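# Transfer the marker cap onto the other marker

## Task

Take the cap off its current marker, carry it to the second marker and press it on until it clicks into place. At the end, both markers must still be upright in their holder block.

## Robot and tools

Robot: two arms, left_arm and right_arm. Each has six revolute joints and a parallel two-finger gripper. The scene frame has its origin at table height, midway between the nominal arm bases. +z points up, +x points out over the table, and left_arm sits on the +y side. Image left and right do not follow the arm names. Calibrated bases in the scene frame: left_arm at (+0.027, +0.353, 0) m, right_arm at (-0.037, -0.286, 0) m. Both are yawed by well under a degree and have +z up.

Frames: an arm's hand position, quaternion and wrist-camera pose are given in that arm's own base frame. Fixed cameras and the table use the scene frame. end_effector_position, in metres, is the point between the finger pads, about 1 cm short of the tips. The fingers point along the gripper's +z axis and close along its y axis. Reported hand poses can be off by a few cm, more at long reach.

Row layout: one row covers both arms, even if only one of them moves. It holds 14 numbers, each in [-1, 1]: left_arm's six joints and then its opening, followed by right_arm's six joints and its opening. Per arm the joint order is shoulder (joint2), elbow (joint3), wrist roll (joint6), wrist pitch (joint4), waist (joint1), wrist yaw (joint5). Joint numbers are offsets, not poses. They are measured from the Joint targets line as it stood when the action or move began, not from the previous row, so sending the same offset twice moves the joint twice. Scale: 1.0 equals 2.224 rad for waist, shoulder and elbow, and 8.485 rad for the three wrist joints. A 0 keeps that joint's current target. The opening number is absolute: +1 fully open, -1 shut. To leave a gripper unchanged, resend its current command, because a 0 there means half-closed.

Stated joint ranges in rad: waist -2.618..3.054, shoulder 0..3.142, elbow 0..3.142, wrist pitch -1.571..1.571, wrist yaw -1.571..1.571, wrist roll -2.094..2.094. A request that goes more than 0.059 rad past a range end is refused for both arms. A joint asked to go beyond its true end stops there, and the result then says "joint sent to its limit". On each 1/30 s step a target may lead the measured angle by at most 0.339 rad for the big joints or 2.2 rad for the wrist. If the targets would put the hand over 200 mm from where it is, they are scaled back.

Tools:
- execute_actions(actions, cameras): actions is a list of actions. Each action is a list of 1 to 15 rows, one row per 1/30 s step, and the last row is held until 15 steps are done. An empty list only returns state and images.
- move(target, speed, blend, opening_speed, blocking, cameras): target is a single 14-number row, or up to 15 such rows. Every row is an offset from the same starting Joint targets. All joints are interpolated together, so the hand follows a curve, and nothing is avoided along the way. speed is in rad/s for the joint with the farthest to go, 0.01 to 12.57, default 0.5; give one value or one per target. blend, in rad, rounds the corners between listed targets. opening_speed, 0.2 or more on the -1..+1 scale per second, closes or opens gradually. blocking=false returns after about 0.5 s while the motion goes on. The result adds a "move:" line such as done, off_target (resting more than 0.035 rad from target), moving, held or fault, and limits=held if steps were withheld.
- wait(seconds 0 to 10, cameras): lets time pass while the last command is held.
- stop(cameras): brakes a running move.
- zoom_image(camera, region [x0, y0, x1, y1] in pixels, at most 504x504): gives a closer look at that camera's latest image.
- read_manual(section "licences"): returns licence text only.
- finished_scene(scene 1): ends the scene for good.

Cameras (all 672x504): cam_head_left, cam_head_right, cam_high, cam_low, cam_left_wrist, cam_right_wrist. Calibration K and extrinsics come with the scene. They are approximate, and fixed cameras may have shifted slightly.

Result lines: Joint positions and Joint velocities have one block per arm in the joint order above, then the finger gap (m; 0.094 when fully open). Joint targets is the base that your next offsets count from. Tool commands lists the current gripper commands. grip_measured is the finger opening on the command scale and reads slightly wide when empty. grip_effort_nm is the gripper motor effort; negative means closing. It is not a pad force. Joint torques is the full drive output, including the arm's own weight; readings 1, 2 and 5 wrap at ±28 N m. "joint command not followed" means the clearance check changed targets. "within noise" means the arm is still.

Cautions: anything falling off the table, or left off it, fails the task. Do not let the arms or grippers strike or squeeze each other. Avoid drops, releasing moving parts, fast impacts and hard shoves; hits land harder the faster you go and the farther the target lies past contact. Close slowly on the cap or markers. To release, command an opening well above grip_measured. An arm blocked by an object keeps pushing until you command its targets back past its measured positions. Long holds, stretched poses or pushing against something heat the motors. A MOTOR HOT line warns of this. An OVER-TEMPERATURE FAULT folds that arm away for the rest of the scene. Loose objects may occasionally get nudged.

Each tool is called after "Request:" as a command line: name --argument value for each argument, lists and objects as JSON in quotes; but a table of rows of numbers goes row by row, as --pt "numbers of a row", without its own name.

## Session

Request:
execute_actions --actions '[]'

Scene clock: 0.00 s.
left_arm: end_effector_position=(+0.3795, +0.0049, +0.0845) grip_measured=+1.000 grip_effort_nm=n/a end_effector_quat_wxyz=(+0.561, -0.047, +0.827, +0.010) | right_arm: end_effector_position=(+0.3957, -0.0309, +0.0787) grip_measured=+1.000 grip_effort_nm=n/a end_effector_quat_wxyz=(+0.545, +0.068, +0.836, -0.015)
Joint names: [shoulder, elbow, wrist roll, wrist pitch, waist, wrist yaw]
Joint positions: left_arm=[1.492 0.331 -0.079 0.779 -0.032 -0.099 0.094] | right_arm=[1.561 0.411 0.074 0.732 -0.058 0.045 0.094]
Joint velocities: within noise
Joint torques (N m): no reading
Motor temperatures (°C): left_arm=[24 23 23 24 24 21 23] | right_arm=[23 21 23 27 25 22 21]
Heat: left arm: 24 °C; right arm: 27 °C.
Joint targets: left_arm=[1.488 0.336 -0.083 0.779 -0.032 -0.105] | right_arm=[1.557 0.416 0.069 0.731 -0.058 0.050]
Tool commands: left_gripper/opening=+1.0 right_gripper/opening=+1.0

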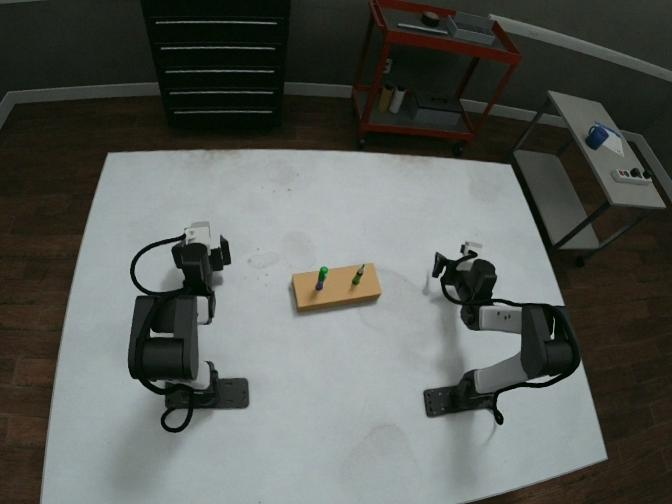

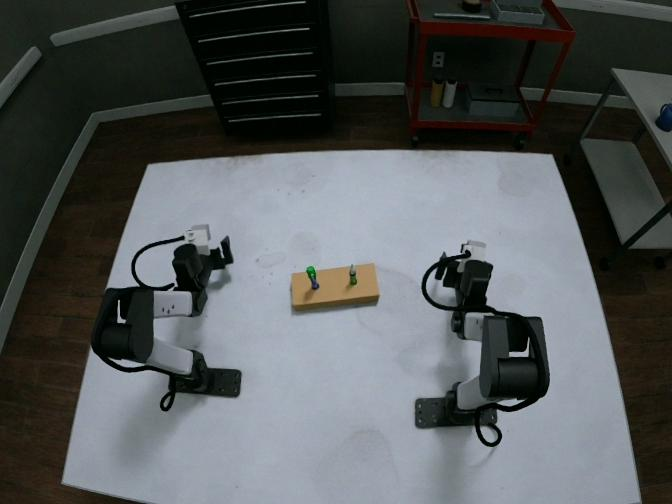

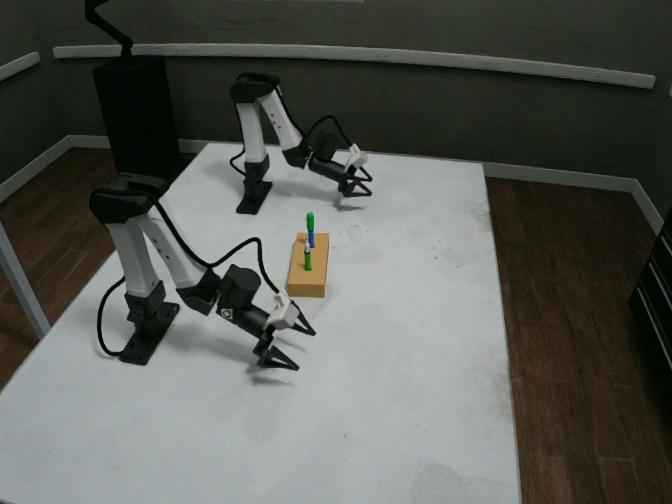

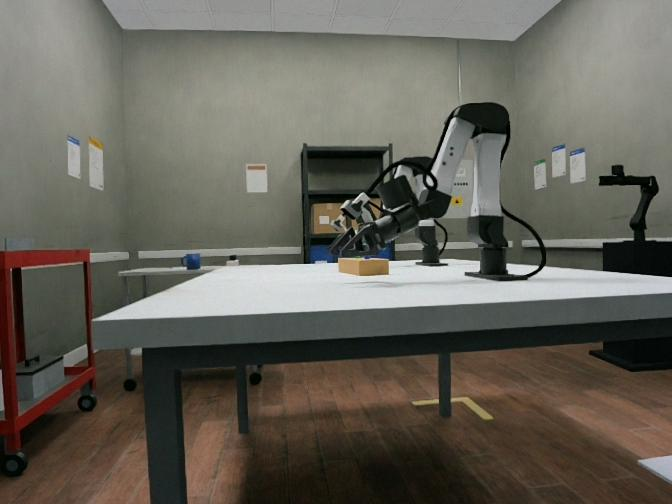

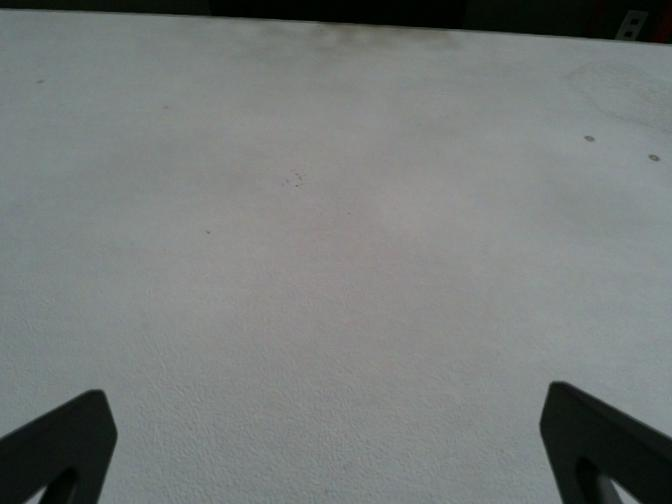

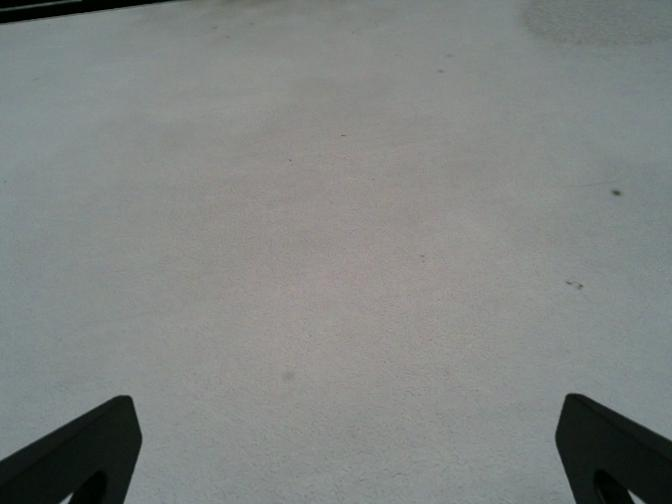

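Request:
zoom_image --camera "cam_high" --region '[270, 190, 350, 310]'

Request:
zoom_image --camera "cam_head_left" --region '[280, 250, 390, 320]'

Request:
zoom_image --camera "cam_head_right" --region '[280, 250, 390, 320]'

Request:
zoom_image --camera "cam_low" --region '[320, 220, 410, 290]'

Scaled by 4.200 from the camera's 672x504 image, which has a finer 960x720 frame.

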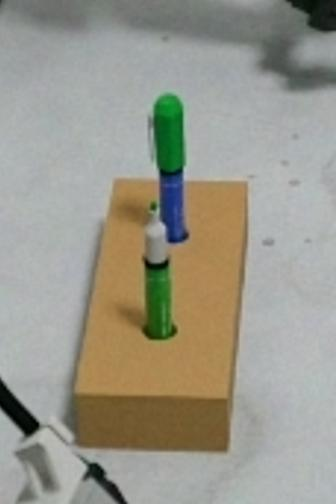

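Scaled by 4.582 from the camera's 672x504 image, which has a finer 960x720 frame.

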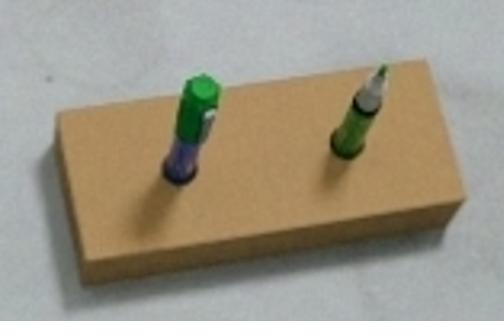

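Scaled by 4.582 from the camera's 672x504 image, which has a finer 960x720 frame.

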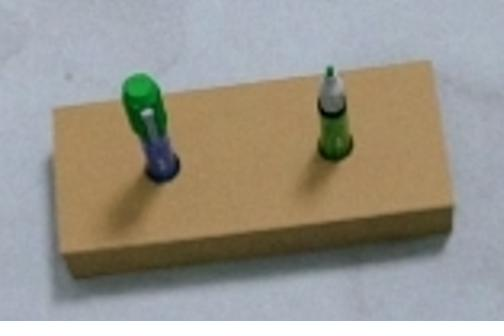

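Scaled by 5.600 from the camera's 672x504 image, which has a finer 960x720 frame.

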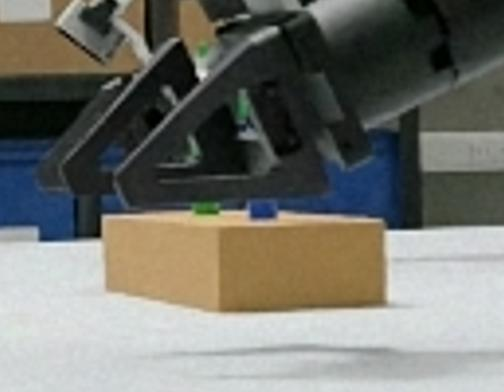

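Request:
move --pt "-0.3658 -0.0103 0.0098 -0.1082 -0.1205 0.0124 1.0 -0.2913 0.0169 -0.0081 -0.0914 0.116 -0.0059 1.0" --pt "-0.3658 -0.0103 0.0098 -0.1082 -0.3656 0.0124 1.0 -0.2913 0.0169 -0.0081 -0.0914 0.3633 -0.0059 1.0" --speed '[1.0, 0.8]' --blend '[0.1, 0]'

Scene clock: 139.43 s.
left_arm: end_effector_position=(+0.1912, -0.2130, +0.1445) grip_measured=+1.000 grip_effort_nm=0.032 end_effector_quat_wxyz=(+0.482, +0.337, +0.778, -0.221) | right_arm: end_effector_position=(+0.2370, +0.2151, +0.1443) grip_measured=+1.000 grip_effort_nm=-0.022 end_effector_quat_wxyz=(+0.480, -0.308, +0.801, +0.182)
Joint names: [shoulder, elbow, wrist roll, wrist pitch, waist, wrist yaw]
Joint positions: left_arm=[0.678 0.331 -0.021 -0.106 -0.84 -0.001 0.094] | right_arm=[0.915 0.426 0.003 -0.005 0.744 0.013 0.094]
Joint velocities: within noise
Joint torques (N m): left_arm=[-0.83 6.65 0.11 1.5 -0.53 0.15] | right_arm=[-1.84 9.05 -0.04 1.36 0.36 -0.11]
Motor temperatures (°C): left_arm=[28 27 23 35 23 21 23] | right_arm=[29 25 23 37 25 22 21]
Heat: left arm: 35 °C; right arm: 37 °C.
Joint targets: left_arm=[0.675 0.313 0.000 -0.139 -0.845 0.000] | right_arm=[0.909 0.453 0.000 -0.044 0.750 0.000]
move: off_target (right_arm); right_arm: the wrist pitch is farthest, 0.040 rad from its target
camera_calibration:
cam_left_wrist: T_world_to_cam=[[-0.757351, -0.653004, 0.00224871, 0.0036825], [-0.517802, 0.598438, -0.611353, 0.350249], [0.397871, -0.464173, -0.791355, 0.0259829], [0, 0, 0, 1]] pos_world=[0.17381, -0.195137, 0.234679]
cam_right_wrist: T_world_to_cam=[[0.673494, -0.739011, -0.0164114, 0.00405555], [-0.588347, -0.522482, -0.61714, 0.380906], [0.447498, 0.425295, -0.786683, 0.00237532], [0, 0, 0, 1]] pos_world=[0.22031, 0.201003, 0.237007]

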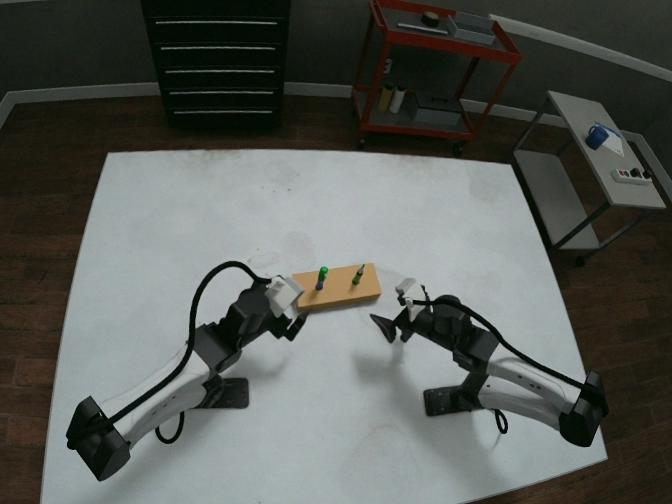

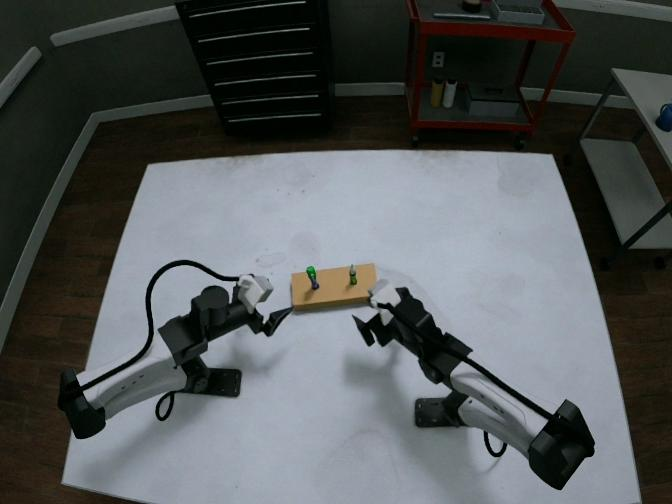

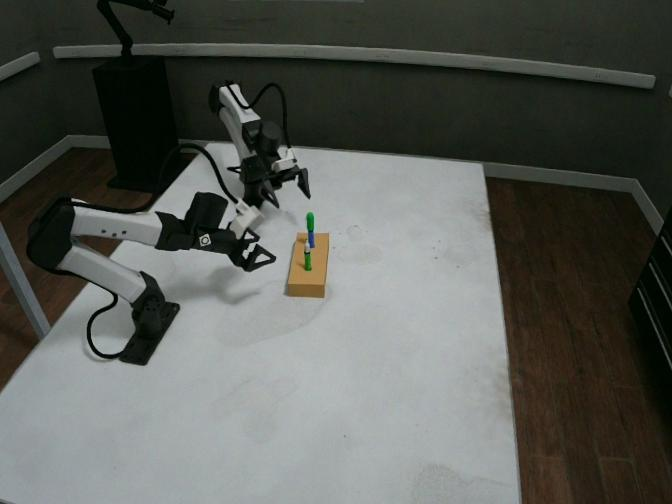

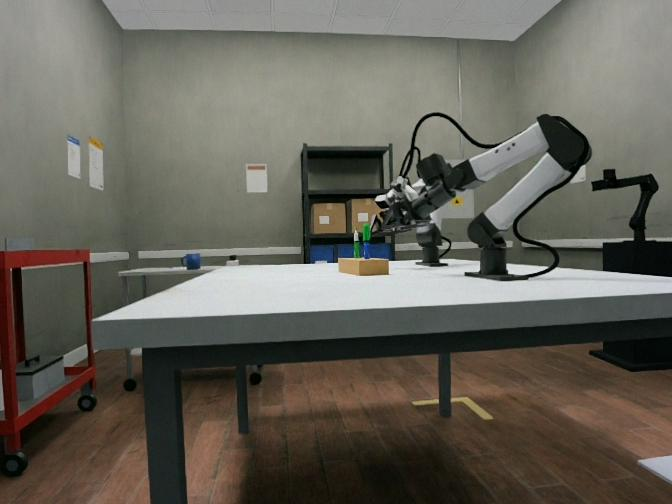

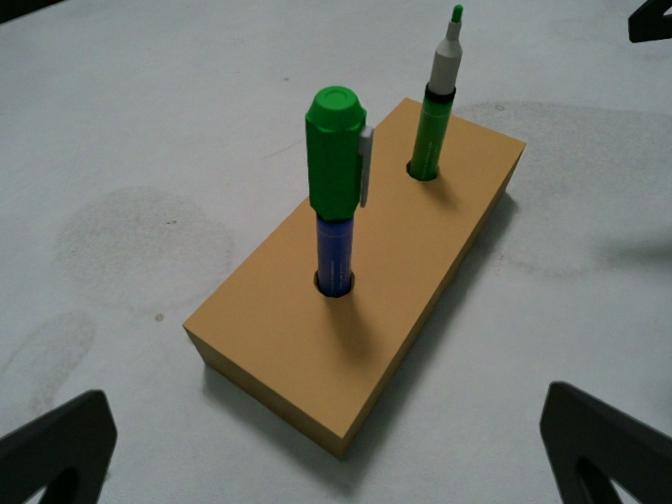

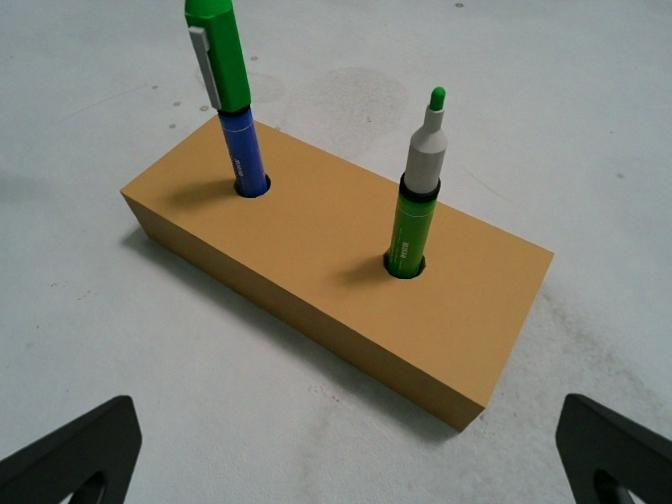

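Request:
zoom_image --camera "cam_left_wrist" --region '[270, 0, 540, 320]'

Request:
zoom_image --camera "cam_right_wrist" --region '[160, 0, 500, 300]'

Scaled by 1.575 from the camera's 672x504 image, which has a finer 960x720 frame.

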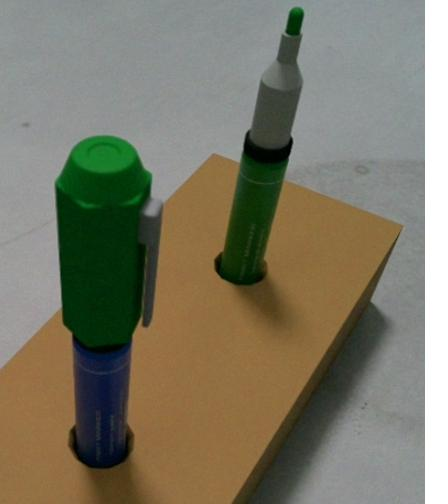

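Scaled by 1.482 from the camera's 672x504 image, which has a finer 960x720 frame.

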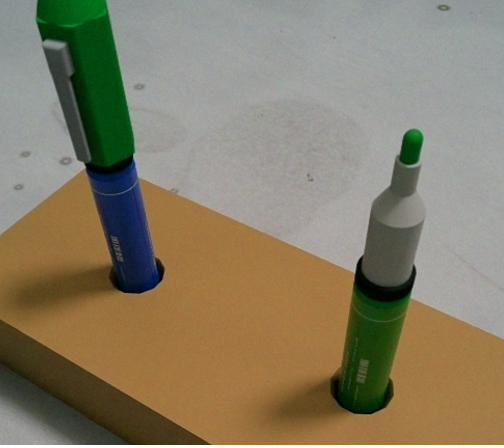

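Request:
move --target '[0, 0, 0, 0, 0, 0, 1.0, 0.2926, -0.0421, 0, 0.1172, 0.0427, 0, -0.15]' --speed 0.7 --cameras '["cam_left_wrist", "cam_right_wrist", "cam_high"]'

Scene clock: 300.63 s.
left_arm: end_effector_position=(+0.1912, -0.2130, +0.1445) grip_measured=+1.000 grip_effort_nm=0.032 end_effector_quat_wxyz=(+0.482, +0.337, +0.778, -0.221) | right_arm: end_effector_position=(+0.2690, +0.2961, +0.1054) grip_measured=-0.148 grip_effort_nm=-0.115 end_effector_quat_wxyz=(+0.551, -0.321, +0.732, +0.240)
Joint names: [shoulder, elbow, wrist roll, wrist pitch, waist, wrist yaw]
Joint positions: left_arm=[0.678 0.331 -0.021 -0.106 -0.84 -0.001 0.094] | right_arm=[1.552 0.372 0.001 0.899 0.839 0.013 0.04]
Joint velocities: within noise
Joint torques (N m): left_arm=[-0.83 6.6 0.11 1.49 -0.39 0.11] | right_arm=[-3.75 3.96 -0.02 2.36 0.28 -0.11]
Motor temperatures (°C): left_arm=[25 28 23 35 23 21 23] | right_arm=[25 38 23 38 25 22 21]
Heat: left arm: 35 °C; right arm: 38 °C.
Joint targets: left_arm=[0.675 0.313 0.000 -0.139 -0.845 0.000] | right_arm=[1.560 0.360 0.000 0.950 0.845 0.000]
move: off_target (right_arm); right_arm: the wrist pitch is farthest, 0.051 rad from its target
camera_calibration:
cam_left_wrist: T_world_to_cam=[[-0.757351, -0.653004, 0.00224871, 0.0036825], [-0.517802, 0.598438, -0.611353, 0.350249], [0.397871, -0.464173, -0.791355, 0.0259829], [0, 0, 0, 1]] pos_world=[0.17381, -0.195137, 0.234679]
cam_right_wrist: T_world_to_cam=[[0.743213, -0.668872, -0.0156272, 0.00219436], [-0.43683, -0.467424, -0.768567, 0.376839], [0.506768, 0.578035, -0.639579, -0.153657], [0, 0, 0, 1]] pos_world=[0.240852, 0.26643, 0.191385]
Images, in order (width x height): cam_high 672x504, cam_left_wrist 672x504, cam_right_wrist 672x504.

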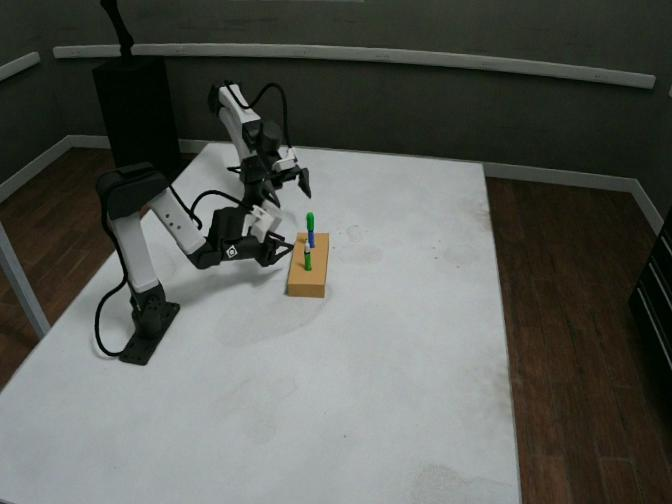

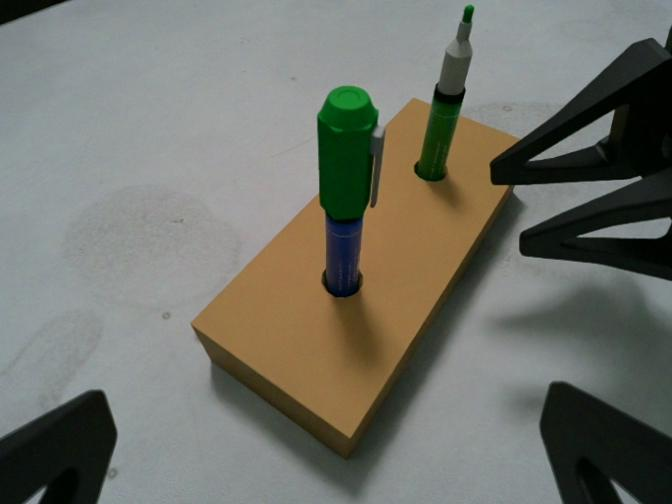

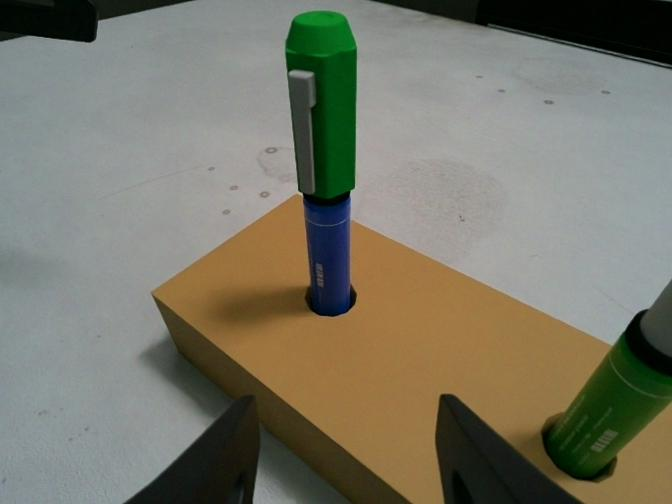

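Request:
zoom_image --camera "cam_right_wrist" --region '[230, 0, 430, 340]'

Request:
zoom_image --camera "cam_left_wrist" --region '[270, 70, 430, 310]'

Scaled by 1.482 from the camera's 672x504 image, which has a finer 960x720 frame.

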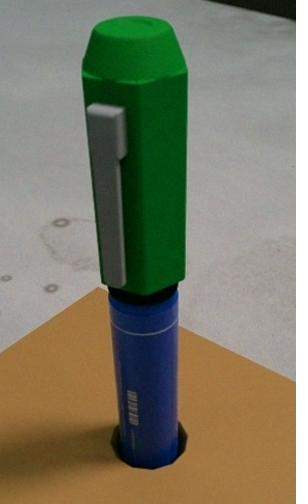

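Scaled by 2.100 from the camera's 672x504 image, which has a finer 960x720 frame.

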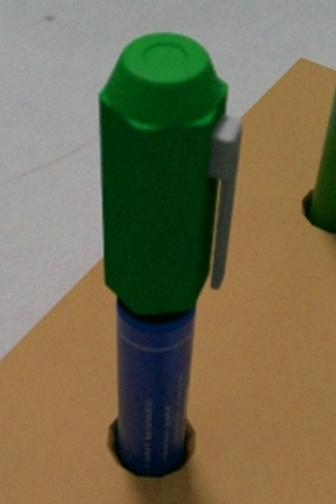

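Request:
move --target '[0, 0, 0, 0, 0, 0, 1.0, 0.1349, 0.0202, 0, 0.0483, 0.0063, -0.0015, -0.15]' --speed 0.5 --cameras '["cam_low", "cam_left_wrist", "cam_right_wrist", "cam_high"]'

Scene clock: 422.17 s.
left_arm: end_effector_position=(+0.1912, -0.2130, +0.1445) grip_measured=+1.000 grip_effort_nm=0.032 end_effector_quat_wxyz=(+0.482, +0.337, +0.778, -0.221) | right_arm: end_effector_position=(+0.2784, +0.3162, +0.0896) grip_measured=-0.148 grip_effort_nm=-0.110 end_effector_quat_wxyz=(+0.590, -0.312, +0.696, +0.265)
Joint names: [shoulder, elbow, wrist roll, wrist pitch, waist, wrist yaw]
Joint positions: left_arm=[0.678 0.331 -0.021 -0.106 -0.84 -0.001 0.094] | right_arm=[1.85 0.387 0.001 1.298 0.852 0.008 0.04]
Joint velocities: within noise
Joint torques (N m): left_arm=[-0.75 6.64 0.06 1.55 -0.4 0.14] | right_arm=[-4.7 5.01 -0.02 2.51 0.34 -0.17]
Motor temperatures (°C): left_arm=[24 29 23 35 23 21 23] | right_arm=[27 29 23 55 25 22 21]
Heat: left arm: 35 °C; right arm: 55 °C.
Joint targets: left_arm=[0.675 0.313 0.000 -0.139 -0.845 0.000] | right_arm=[1.860 0.405 0.000 1.360 0.859 -0.013]
move: off_target (right_arm); right_arm: the wrist pitch is farthest, 0.062 rad from its target
camera_calibration:
cam_left_wrist: T_world_to_cam=[[-0.757351, -0.653004, 0.00224871, 0.0036825], [-0.517802, 0.598438, -0.611353, 0.350249], [0.397871, -0.464173, -0.791355, 0.0259829], [0, 0, 0, 1]] pos_world=[0.17381, -0.195137, 0.234679]
cam_right_wrist: T_world_to_cam=[[0.756253, -0.654075, -0.0163471, 0.0000847783], [-0.367699, -0.404209, -0.837504, 0.345205], [0.541182, 0.639376, -0.546187, -0.21756], [0, 0, 0, 1]] pos_world=[0.244607, 0.278693, 0.170283]
Images, in order (width x height): cam_high 672x504, cam_low 672x504, cam_left_wrist 672x504, cam_right_wrist 672x504.

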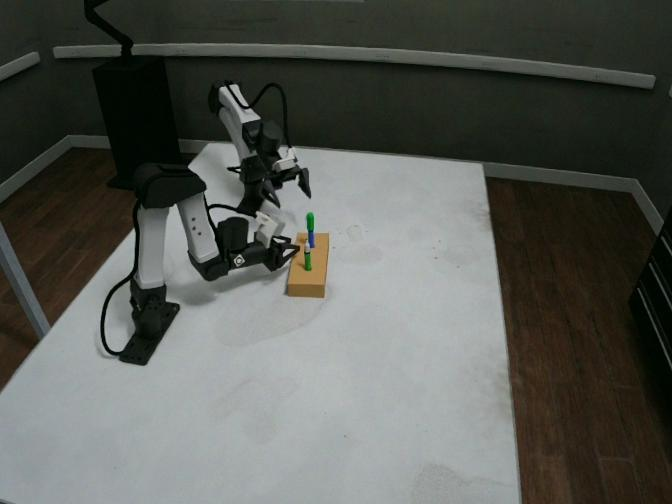

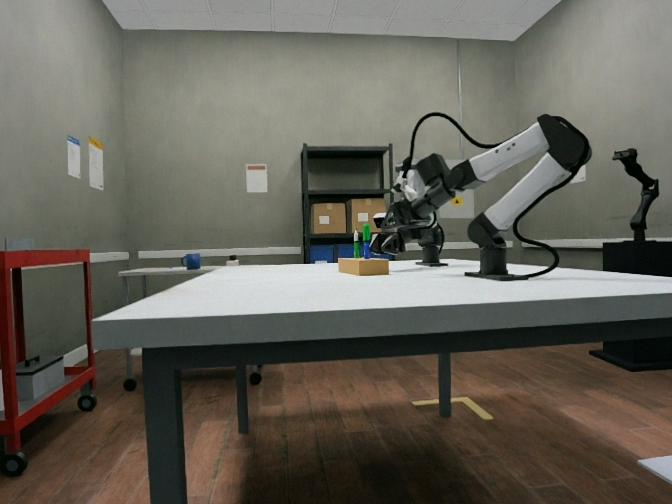

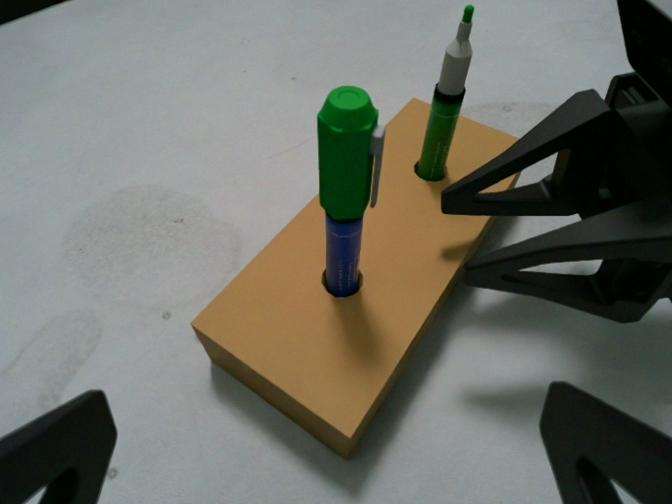

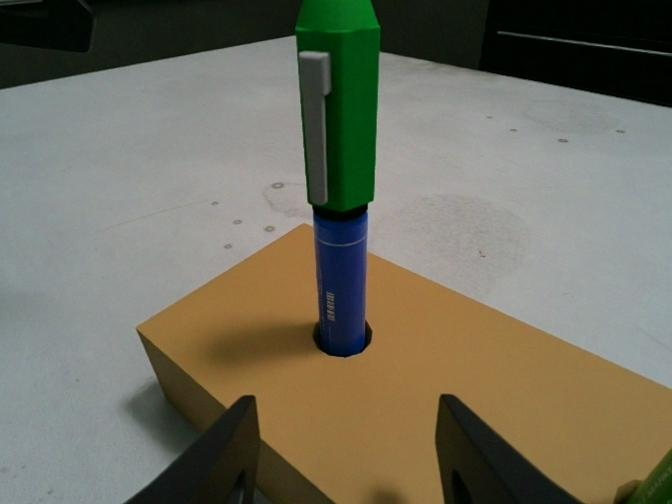

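Request:
zoom_image --camera "cam_right_wrist" --region '[260, 0, 420, 370]'

Request:
zoom_image --camera "cam_low" --region '[320, 200, 440, 290]'

Scaled by 1.362 from the camera's 672x504 image, which has a finer 960x720 frame.

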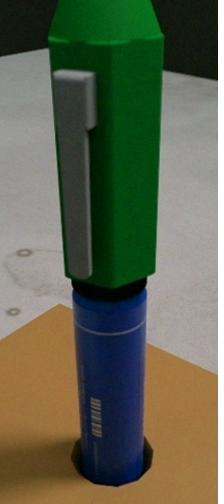

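Scaled by 4.200 from the camera's 672x504 image, which has a finer 960x720 frame.

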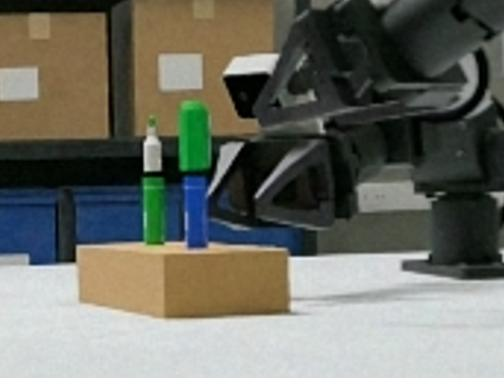

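Request:
move --target '[0, 0, 0, 0, 0, 0, 1.0, 0.0564, 0.0375, 0, 0.01497, 0.0006, -0.0009, -0.2]' --speed 0.4 --cameras '["cam_low", "cam_left_wrist", "cam_right_wrist"]'

Request:
zoom_image --camera "cam_right_wrist" --region '[290, 100, 400, 240]'

Request:
zoom_image --camera "cam_low" --region '[330, 210, 420, 280]'

Request:
zoom_image --camera "cam_left_wrist" --region '[310, 80, 400, 230]'

Scene clock: 685.00 s.
left_arm: end_effector_position=(+0.1912, -0.2130, +0.1445) grip_measured=+1.000 grip_effort_nm=0.032 end_effector_quat_wxyz=(+0.482, +0.337, +0.778, -0.221) | right_arm: end_effector_position=(+0.2928, +0.3338, +0.0787) grip_measured=-0.198 grip_effort_nm=-0.110 end_effector_quat_wxyz=(+0.592, -0.315, +0.693, +0.266)
Joint names: [shoulder, elbow, wrist roll, wrist pitch, waist, wrist yaw]
Joint positions: left_arm=[0.678 0.331 -0.021 -0.106 -0.84 -0.001 0.094] | right_arm=[1.967 0.476 -0.003 1.332 0.852 0.004 0.038]
Joint velocities: within noise
Joint torques (N m): left_arm=[-0.7 6.56 0.11 1.5 -0.35 0.19] | right_arm=[-4.78 4.44 0.02 3.42 0.57 -0.19]
Motor temperatures (°C): left_arm=[24 30 23 36 23 21 23] | right_arm=[29 29 23 66 25 22 21]
Heat: left arm: 36 °C; right arm: 66 °C.
Joint targets: left_arm=[0.675 0.313 0.000 -0.139 -0.845 0.000] | right_arm=[1.986 0.488 0.000 1.487 0.860 -0.021]
move: off_target (right_arm); right_arm: the wrist pitch is farthest, 0.155 rad from its target
camera_calibration:
cam_left_wrist: T_world_to_cam=[[-0.757351, -0.653004, 0.00224871, 0.0036825], [-0.517802, 0.598438, -0.611353, 0.350249], [0.397871, -0.464173, -0.791355, 0.0259829], [0, 0, 0, 1]] pos_world=[0.17381, -0.195137, 0.234679]
cam_right_wrist: T_world_to_cam=[[0.759801, -0.650036, -0.0124858, -0.00210098], [-0.359695, -0.40428, -0.840938, 0.346385], [0.541592, 0.643437, -0.540987, -0.244509], [0, 0, 0, 1]] pos_world=[0.258613, 0.295997, 0.158985]
Images, in order (width x height): cam_low 672x504, cam_left_wrist 672x504, cam_right_wrist 672x504.

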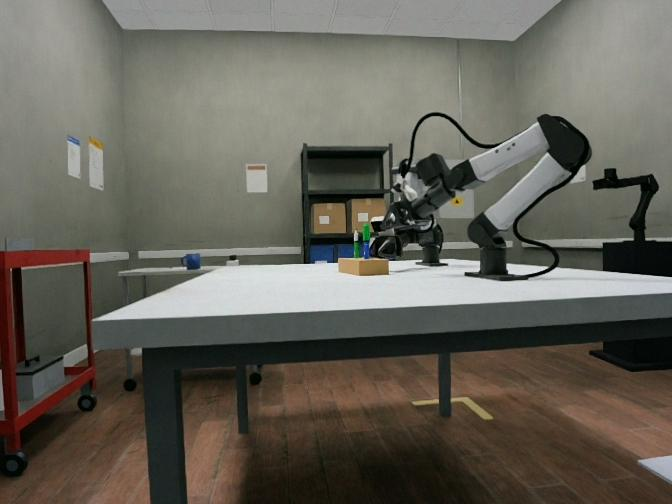

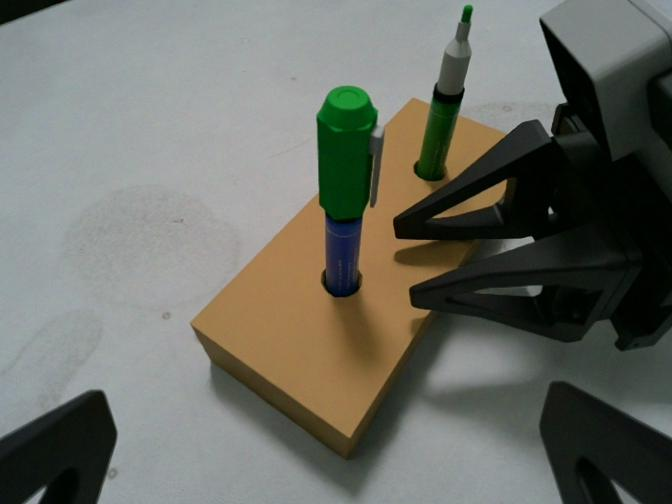

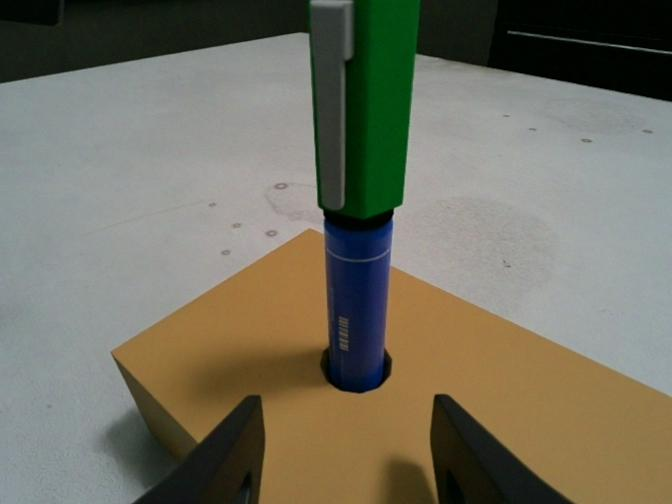

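Scaled by 3.600 from the camera's 672x504 image, which has a finer 960x720 frame.

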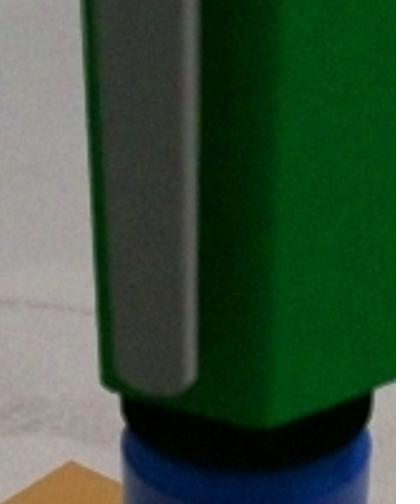

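Scaled by 5.600 from the camera's 672x504 image, which has a finer 960x720 frame.

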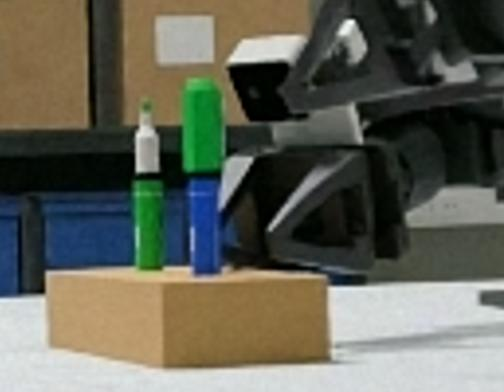

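Scaled by 3.360 from the camera's 672x504 image, which has a finer 960x720 frame.

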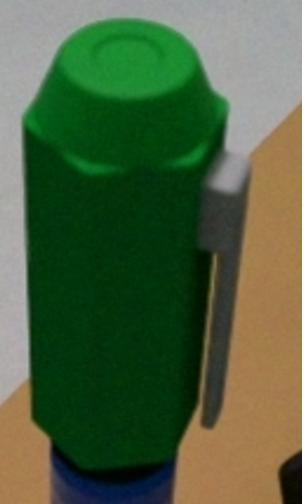

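Request:
move --target '[0, 0, 0, 0, 0, 0, 1.0, -0.0200, -0.0011, 0, 0, 0, 0, -0.2]' --speed 0.3 --cameras '["cam_low", "cam_left_wrist", "cam_right_wrist"]'

Request:
zoom_image --camera "cam_low" --region '[330, 210, 420, 280]'

Scene clock: 829.30 s.
left_arm: end_effector_position=(+0.1912, -0.2130, +0.1445) grip_measured=+1.000 grip_effort_nm=0.032 end_effector_quat_wxyz=(+0.482, +0.337, +0.778, -0.221) | right_arm: end_effector_position=(+0.2406, +0.0011, +0.1274) grip_measured=-0.198 grip_effort_nm=-0.027 end_effector_quat_wxyz=(+0.630, -0.005, +0.777, -0.001)
Joint names: [shoulder, elbow, wrist roll, wrist pitch, waist, wrist yaw]
Joint positions: left_arm=[0.678 0.331 -0.021 -0.106 -0.84 -0.001 0.094] | right_arm=[0.004 0.019 -0.008 -0.224 0.004 -0.001 0.038]
Joint velocities: within noise
Joint torques (N m): left_arm=[-0.69 6.53 0.09 1.52 -0.54 0.13] | right_arm=[0.1 0.12 0.04 -0.05 -0.12 -0.01]
Motor temperatures (°C): left_arm=[24 31 23 36 23 21 23] | right_arm=[26 25 23 58 25 22 21]
Heat: left arm: 36 °C; right arm: 58 °C.
Joint targets: left_arm=[0.675 0.313 0.000 -0.139 -0.845 0.000] | right_arm=[0.004 0.019 -0.003 -0.219 0.004 -0.006]
Tool commands: left_gripper/opening=+1.0 right_gripper/opening=-0.198301
OVER-TEMPERATURE FAULT: ARM FOLDED TO REST. Before this call, the wrist pitch of the right arm reached 90 °C. The right arm's motors are now idle, so it may still sink, and the gripper idles too, so what it holds may stay or slip. The right arm ran none of this call's commands. The stop is over, but the right arm and its gripper will run no more commands in this scene. This fault puts only its own arm into a fault stop.
move: fault (right_arm); right_arm: the shoulder is farthest, 1.938 rad from its target
camera_calibration:
cam_left_wrist: T_world_to_cam=[[-0.757351, -0.653004, 0.00224871, 0.0036825], [-0.517802, 0.598438, -0.611353, 0.350249], [0.397871, -0.464173, -0.791355, 0.0259829], [0, 0, 0, 1]] pos_world=[0.17381, -0.195137, 0.234679]
cam_right_wrist: T_world_to_cam=[[0.0194951, -0.999766, -0.00939677, -0.0000536994], [-0.581967, -0.00370487, -0.813204, 0.283606], [0.812978, 0.0213221, -0.581903, -0.0351299], [0, 0, 0, 1]] pos_world=[0.19361, 0.00174608, 0.210187]
Images, in order (width x height): cam_low 672x504, cam_left_wrist 672x504, cam_right_wrist 672x504.

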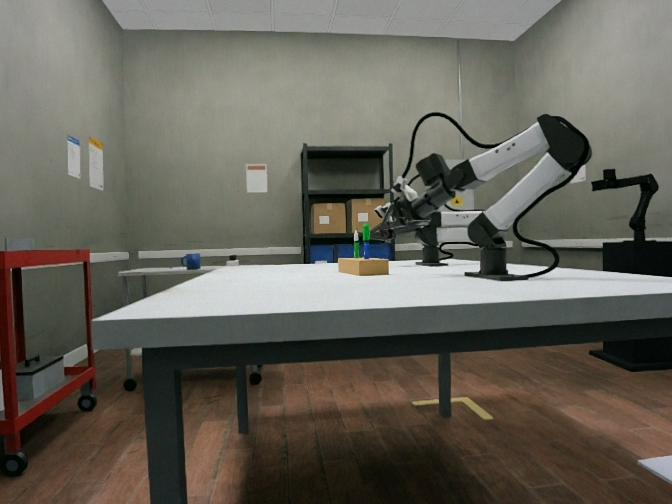

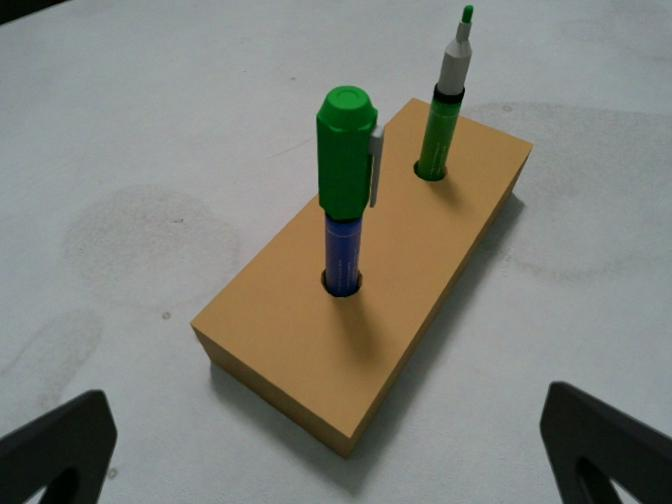

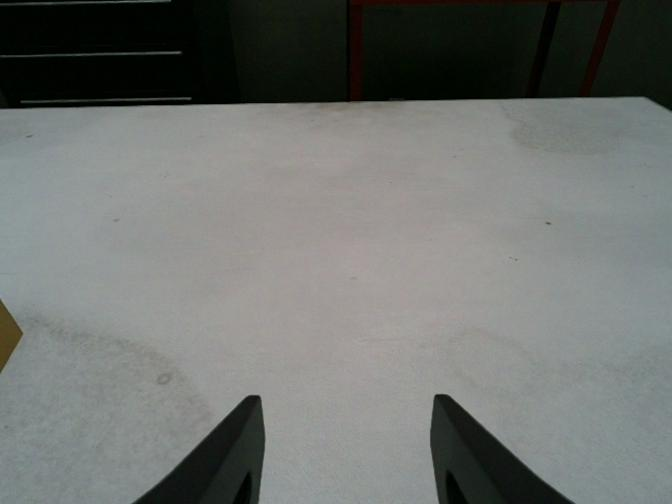

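Scaled by 5.600 from the camera's 672x504 image, which has a finer 960x720 frame.

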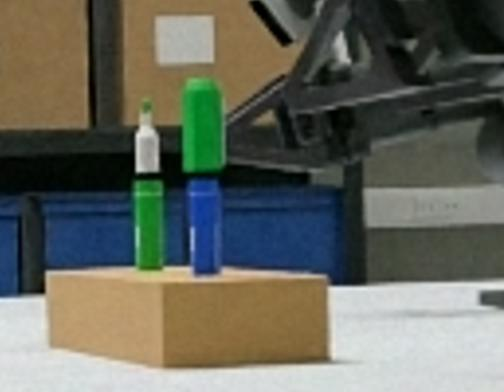

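Request:
move --target '[0.48422, 0.66441, -0.0971, -0.13899, -0.07131, -0.03886, 0.1, 0, 0, 0, 0, 0, 0, -0.198]' --speed 0.8

Scene clock: 875.00 s.
left_arm: end_effector_position=(+0.2470, -0.2901, +0.2113) grip_measured=+0.102 grip_effort_nm=-0.061 end_effector_quat_wxyz=(+0.207, +0.075, +0.975, -0.022) | right_arm: end_effector_position=(+0.2406, +0.0011, +0.1274) grip_measured=-0.198 grip_effort_nm=-0.027 end_effector_quat_wxyz=(+0.630, -0.005, +0.777, -0.001)
Joint names: [shoulder, elbow, wrist roll, wrist pitch, waist, wrist yaw]
Joint positions: left_arm=[1.74 1.762 -0.8 -1.297 -0.999 -0.3 0.052] | right_arm=[0.004 0.019 -0.008 -0.224 0.004 -0.001 0.038]
Joint velocities: within noise
Joint torques (N m): left_arm=[-7.02 9.83 -0.25 0.55 -0.49 -0.33] | right_arm=[0.16 0.06 0.03 -0.04 -0.16 -0.02]
Motor temperatures (°C): left_arm=[24 31 23 36 23 21 23] | right_arm=[26 24 23 54 25 22 21]
Heat: left arm: 36 °C; right arm: 54 °C.
Joint targets: left_arm=[1.751 1.791 -0.824 -1.318 -1.004 -0.329] | right_arm=[0.004 0.019 -0.003 -0.219 0.004 -0.006]
Tool commands: left_gripper/opening=+0.1 right_gripper/opening=-0.198301
OVER-TEMPERATURE FAULT: ARM FOLDED TO REST. As an earlier result told, the right arm's stop is over, but it will run no more commands in this scene. The right arm ran none of this call's commands.
move: fault (right_arm)
camera_calibration:
cam_left_wrist: T_world_to_cam=[[-0.18803, -0.981977, 0.0191123, -0.244092], [-0.981177, 0.188677, 0.0411445, 0.323852], [-0.0440091, -0.0110162, -0.99897, 0.305379], [0, 0, 0, 1]] pos_world=[0.285299, -0.297432, 0.296405]
cam_right_wrist: T_world_to_cam=[[0.0194951, -0.999766, -0.00939677, -0.0000536994], [-0.581967, -0.00370487, -0.813204, 0.283606], [0.812978, 0.0213221, -0.581903, -0.0351299], [0, 0, 0, 1]] pos_world=[0.19361, 0.00174608, 0.210187]

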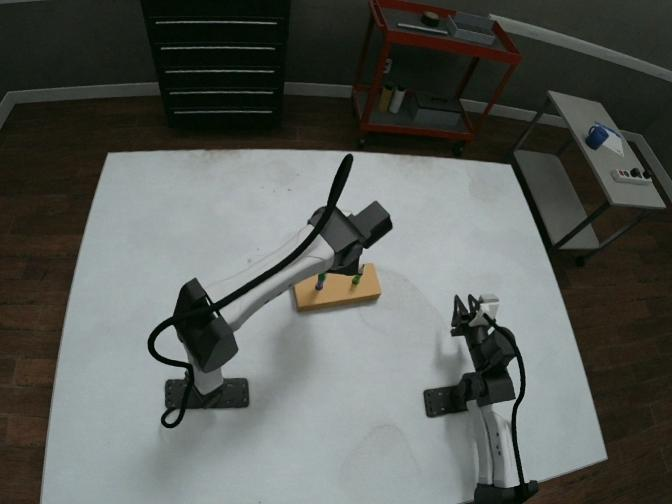

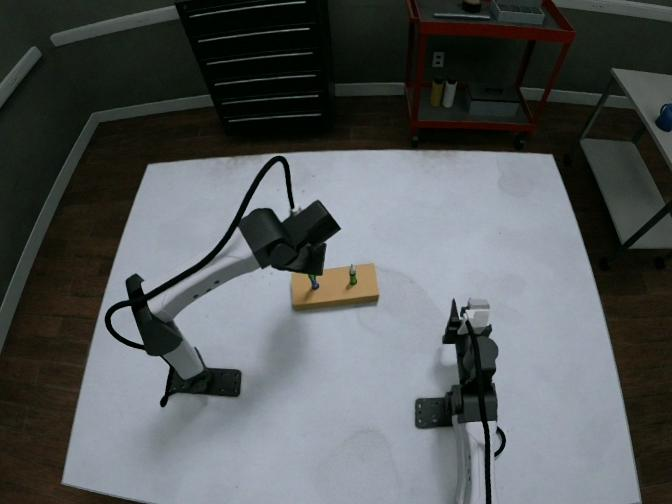

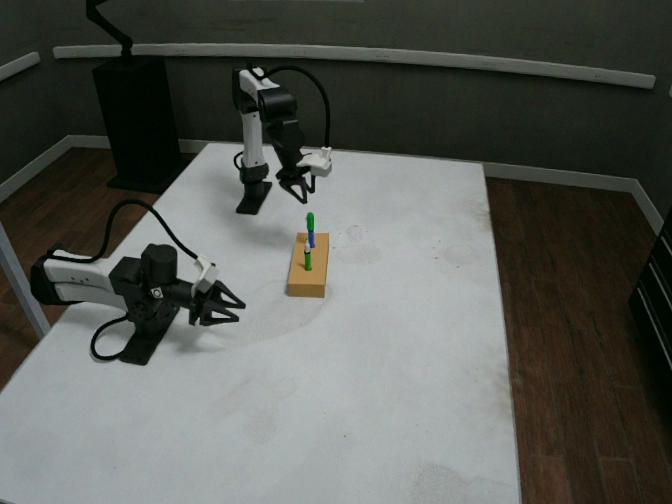

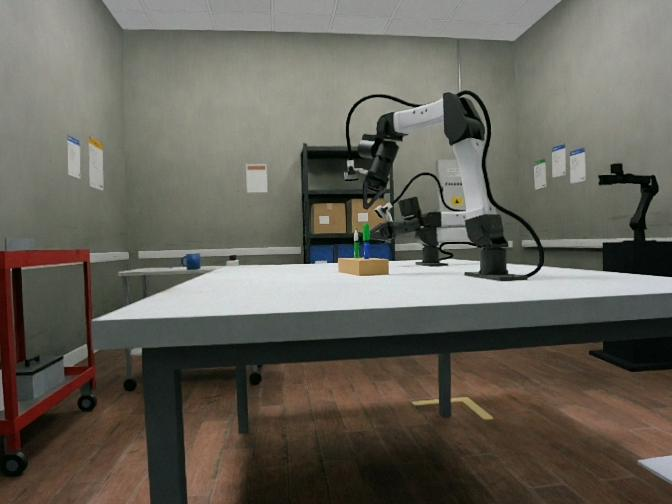

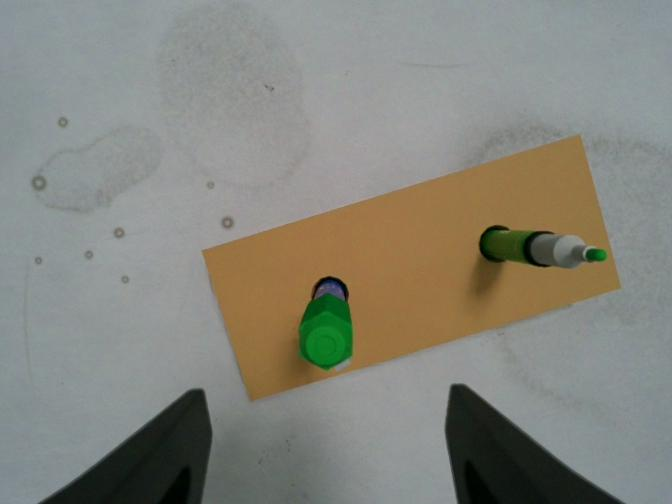

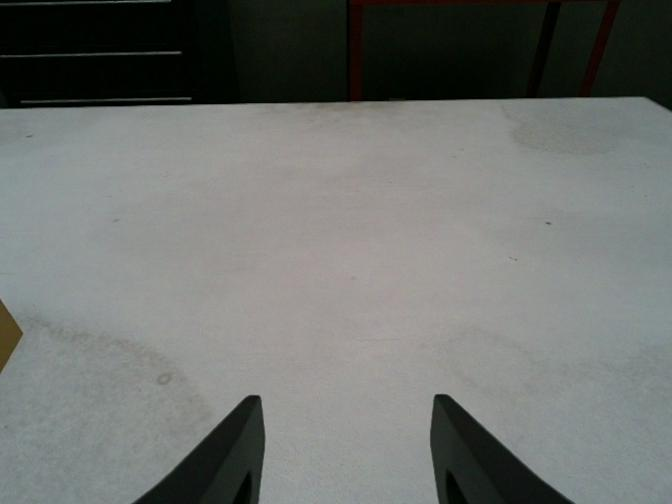

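Request:
zoom_image --camera "cam_left_wrist" --region '[280, 260, 380, 380]'

Request:
zoom_image --camera "cam_left_wrist" --region '[460, 200, 630, 310]'

Scaled by 4.200 from the camera's 672x504 image, which has a finer 960x720 frame.

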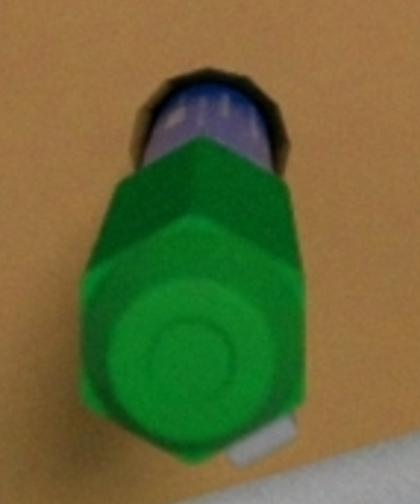

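Scaled by 2.965 from the camera's 672x504 image, which has a finer 960x720 frame.

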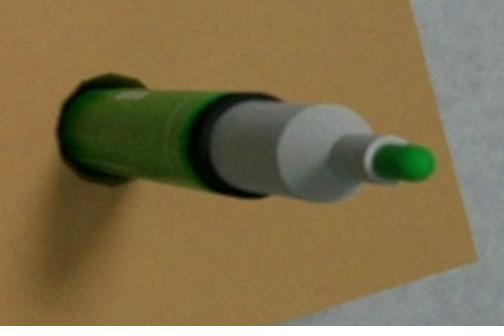

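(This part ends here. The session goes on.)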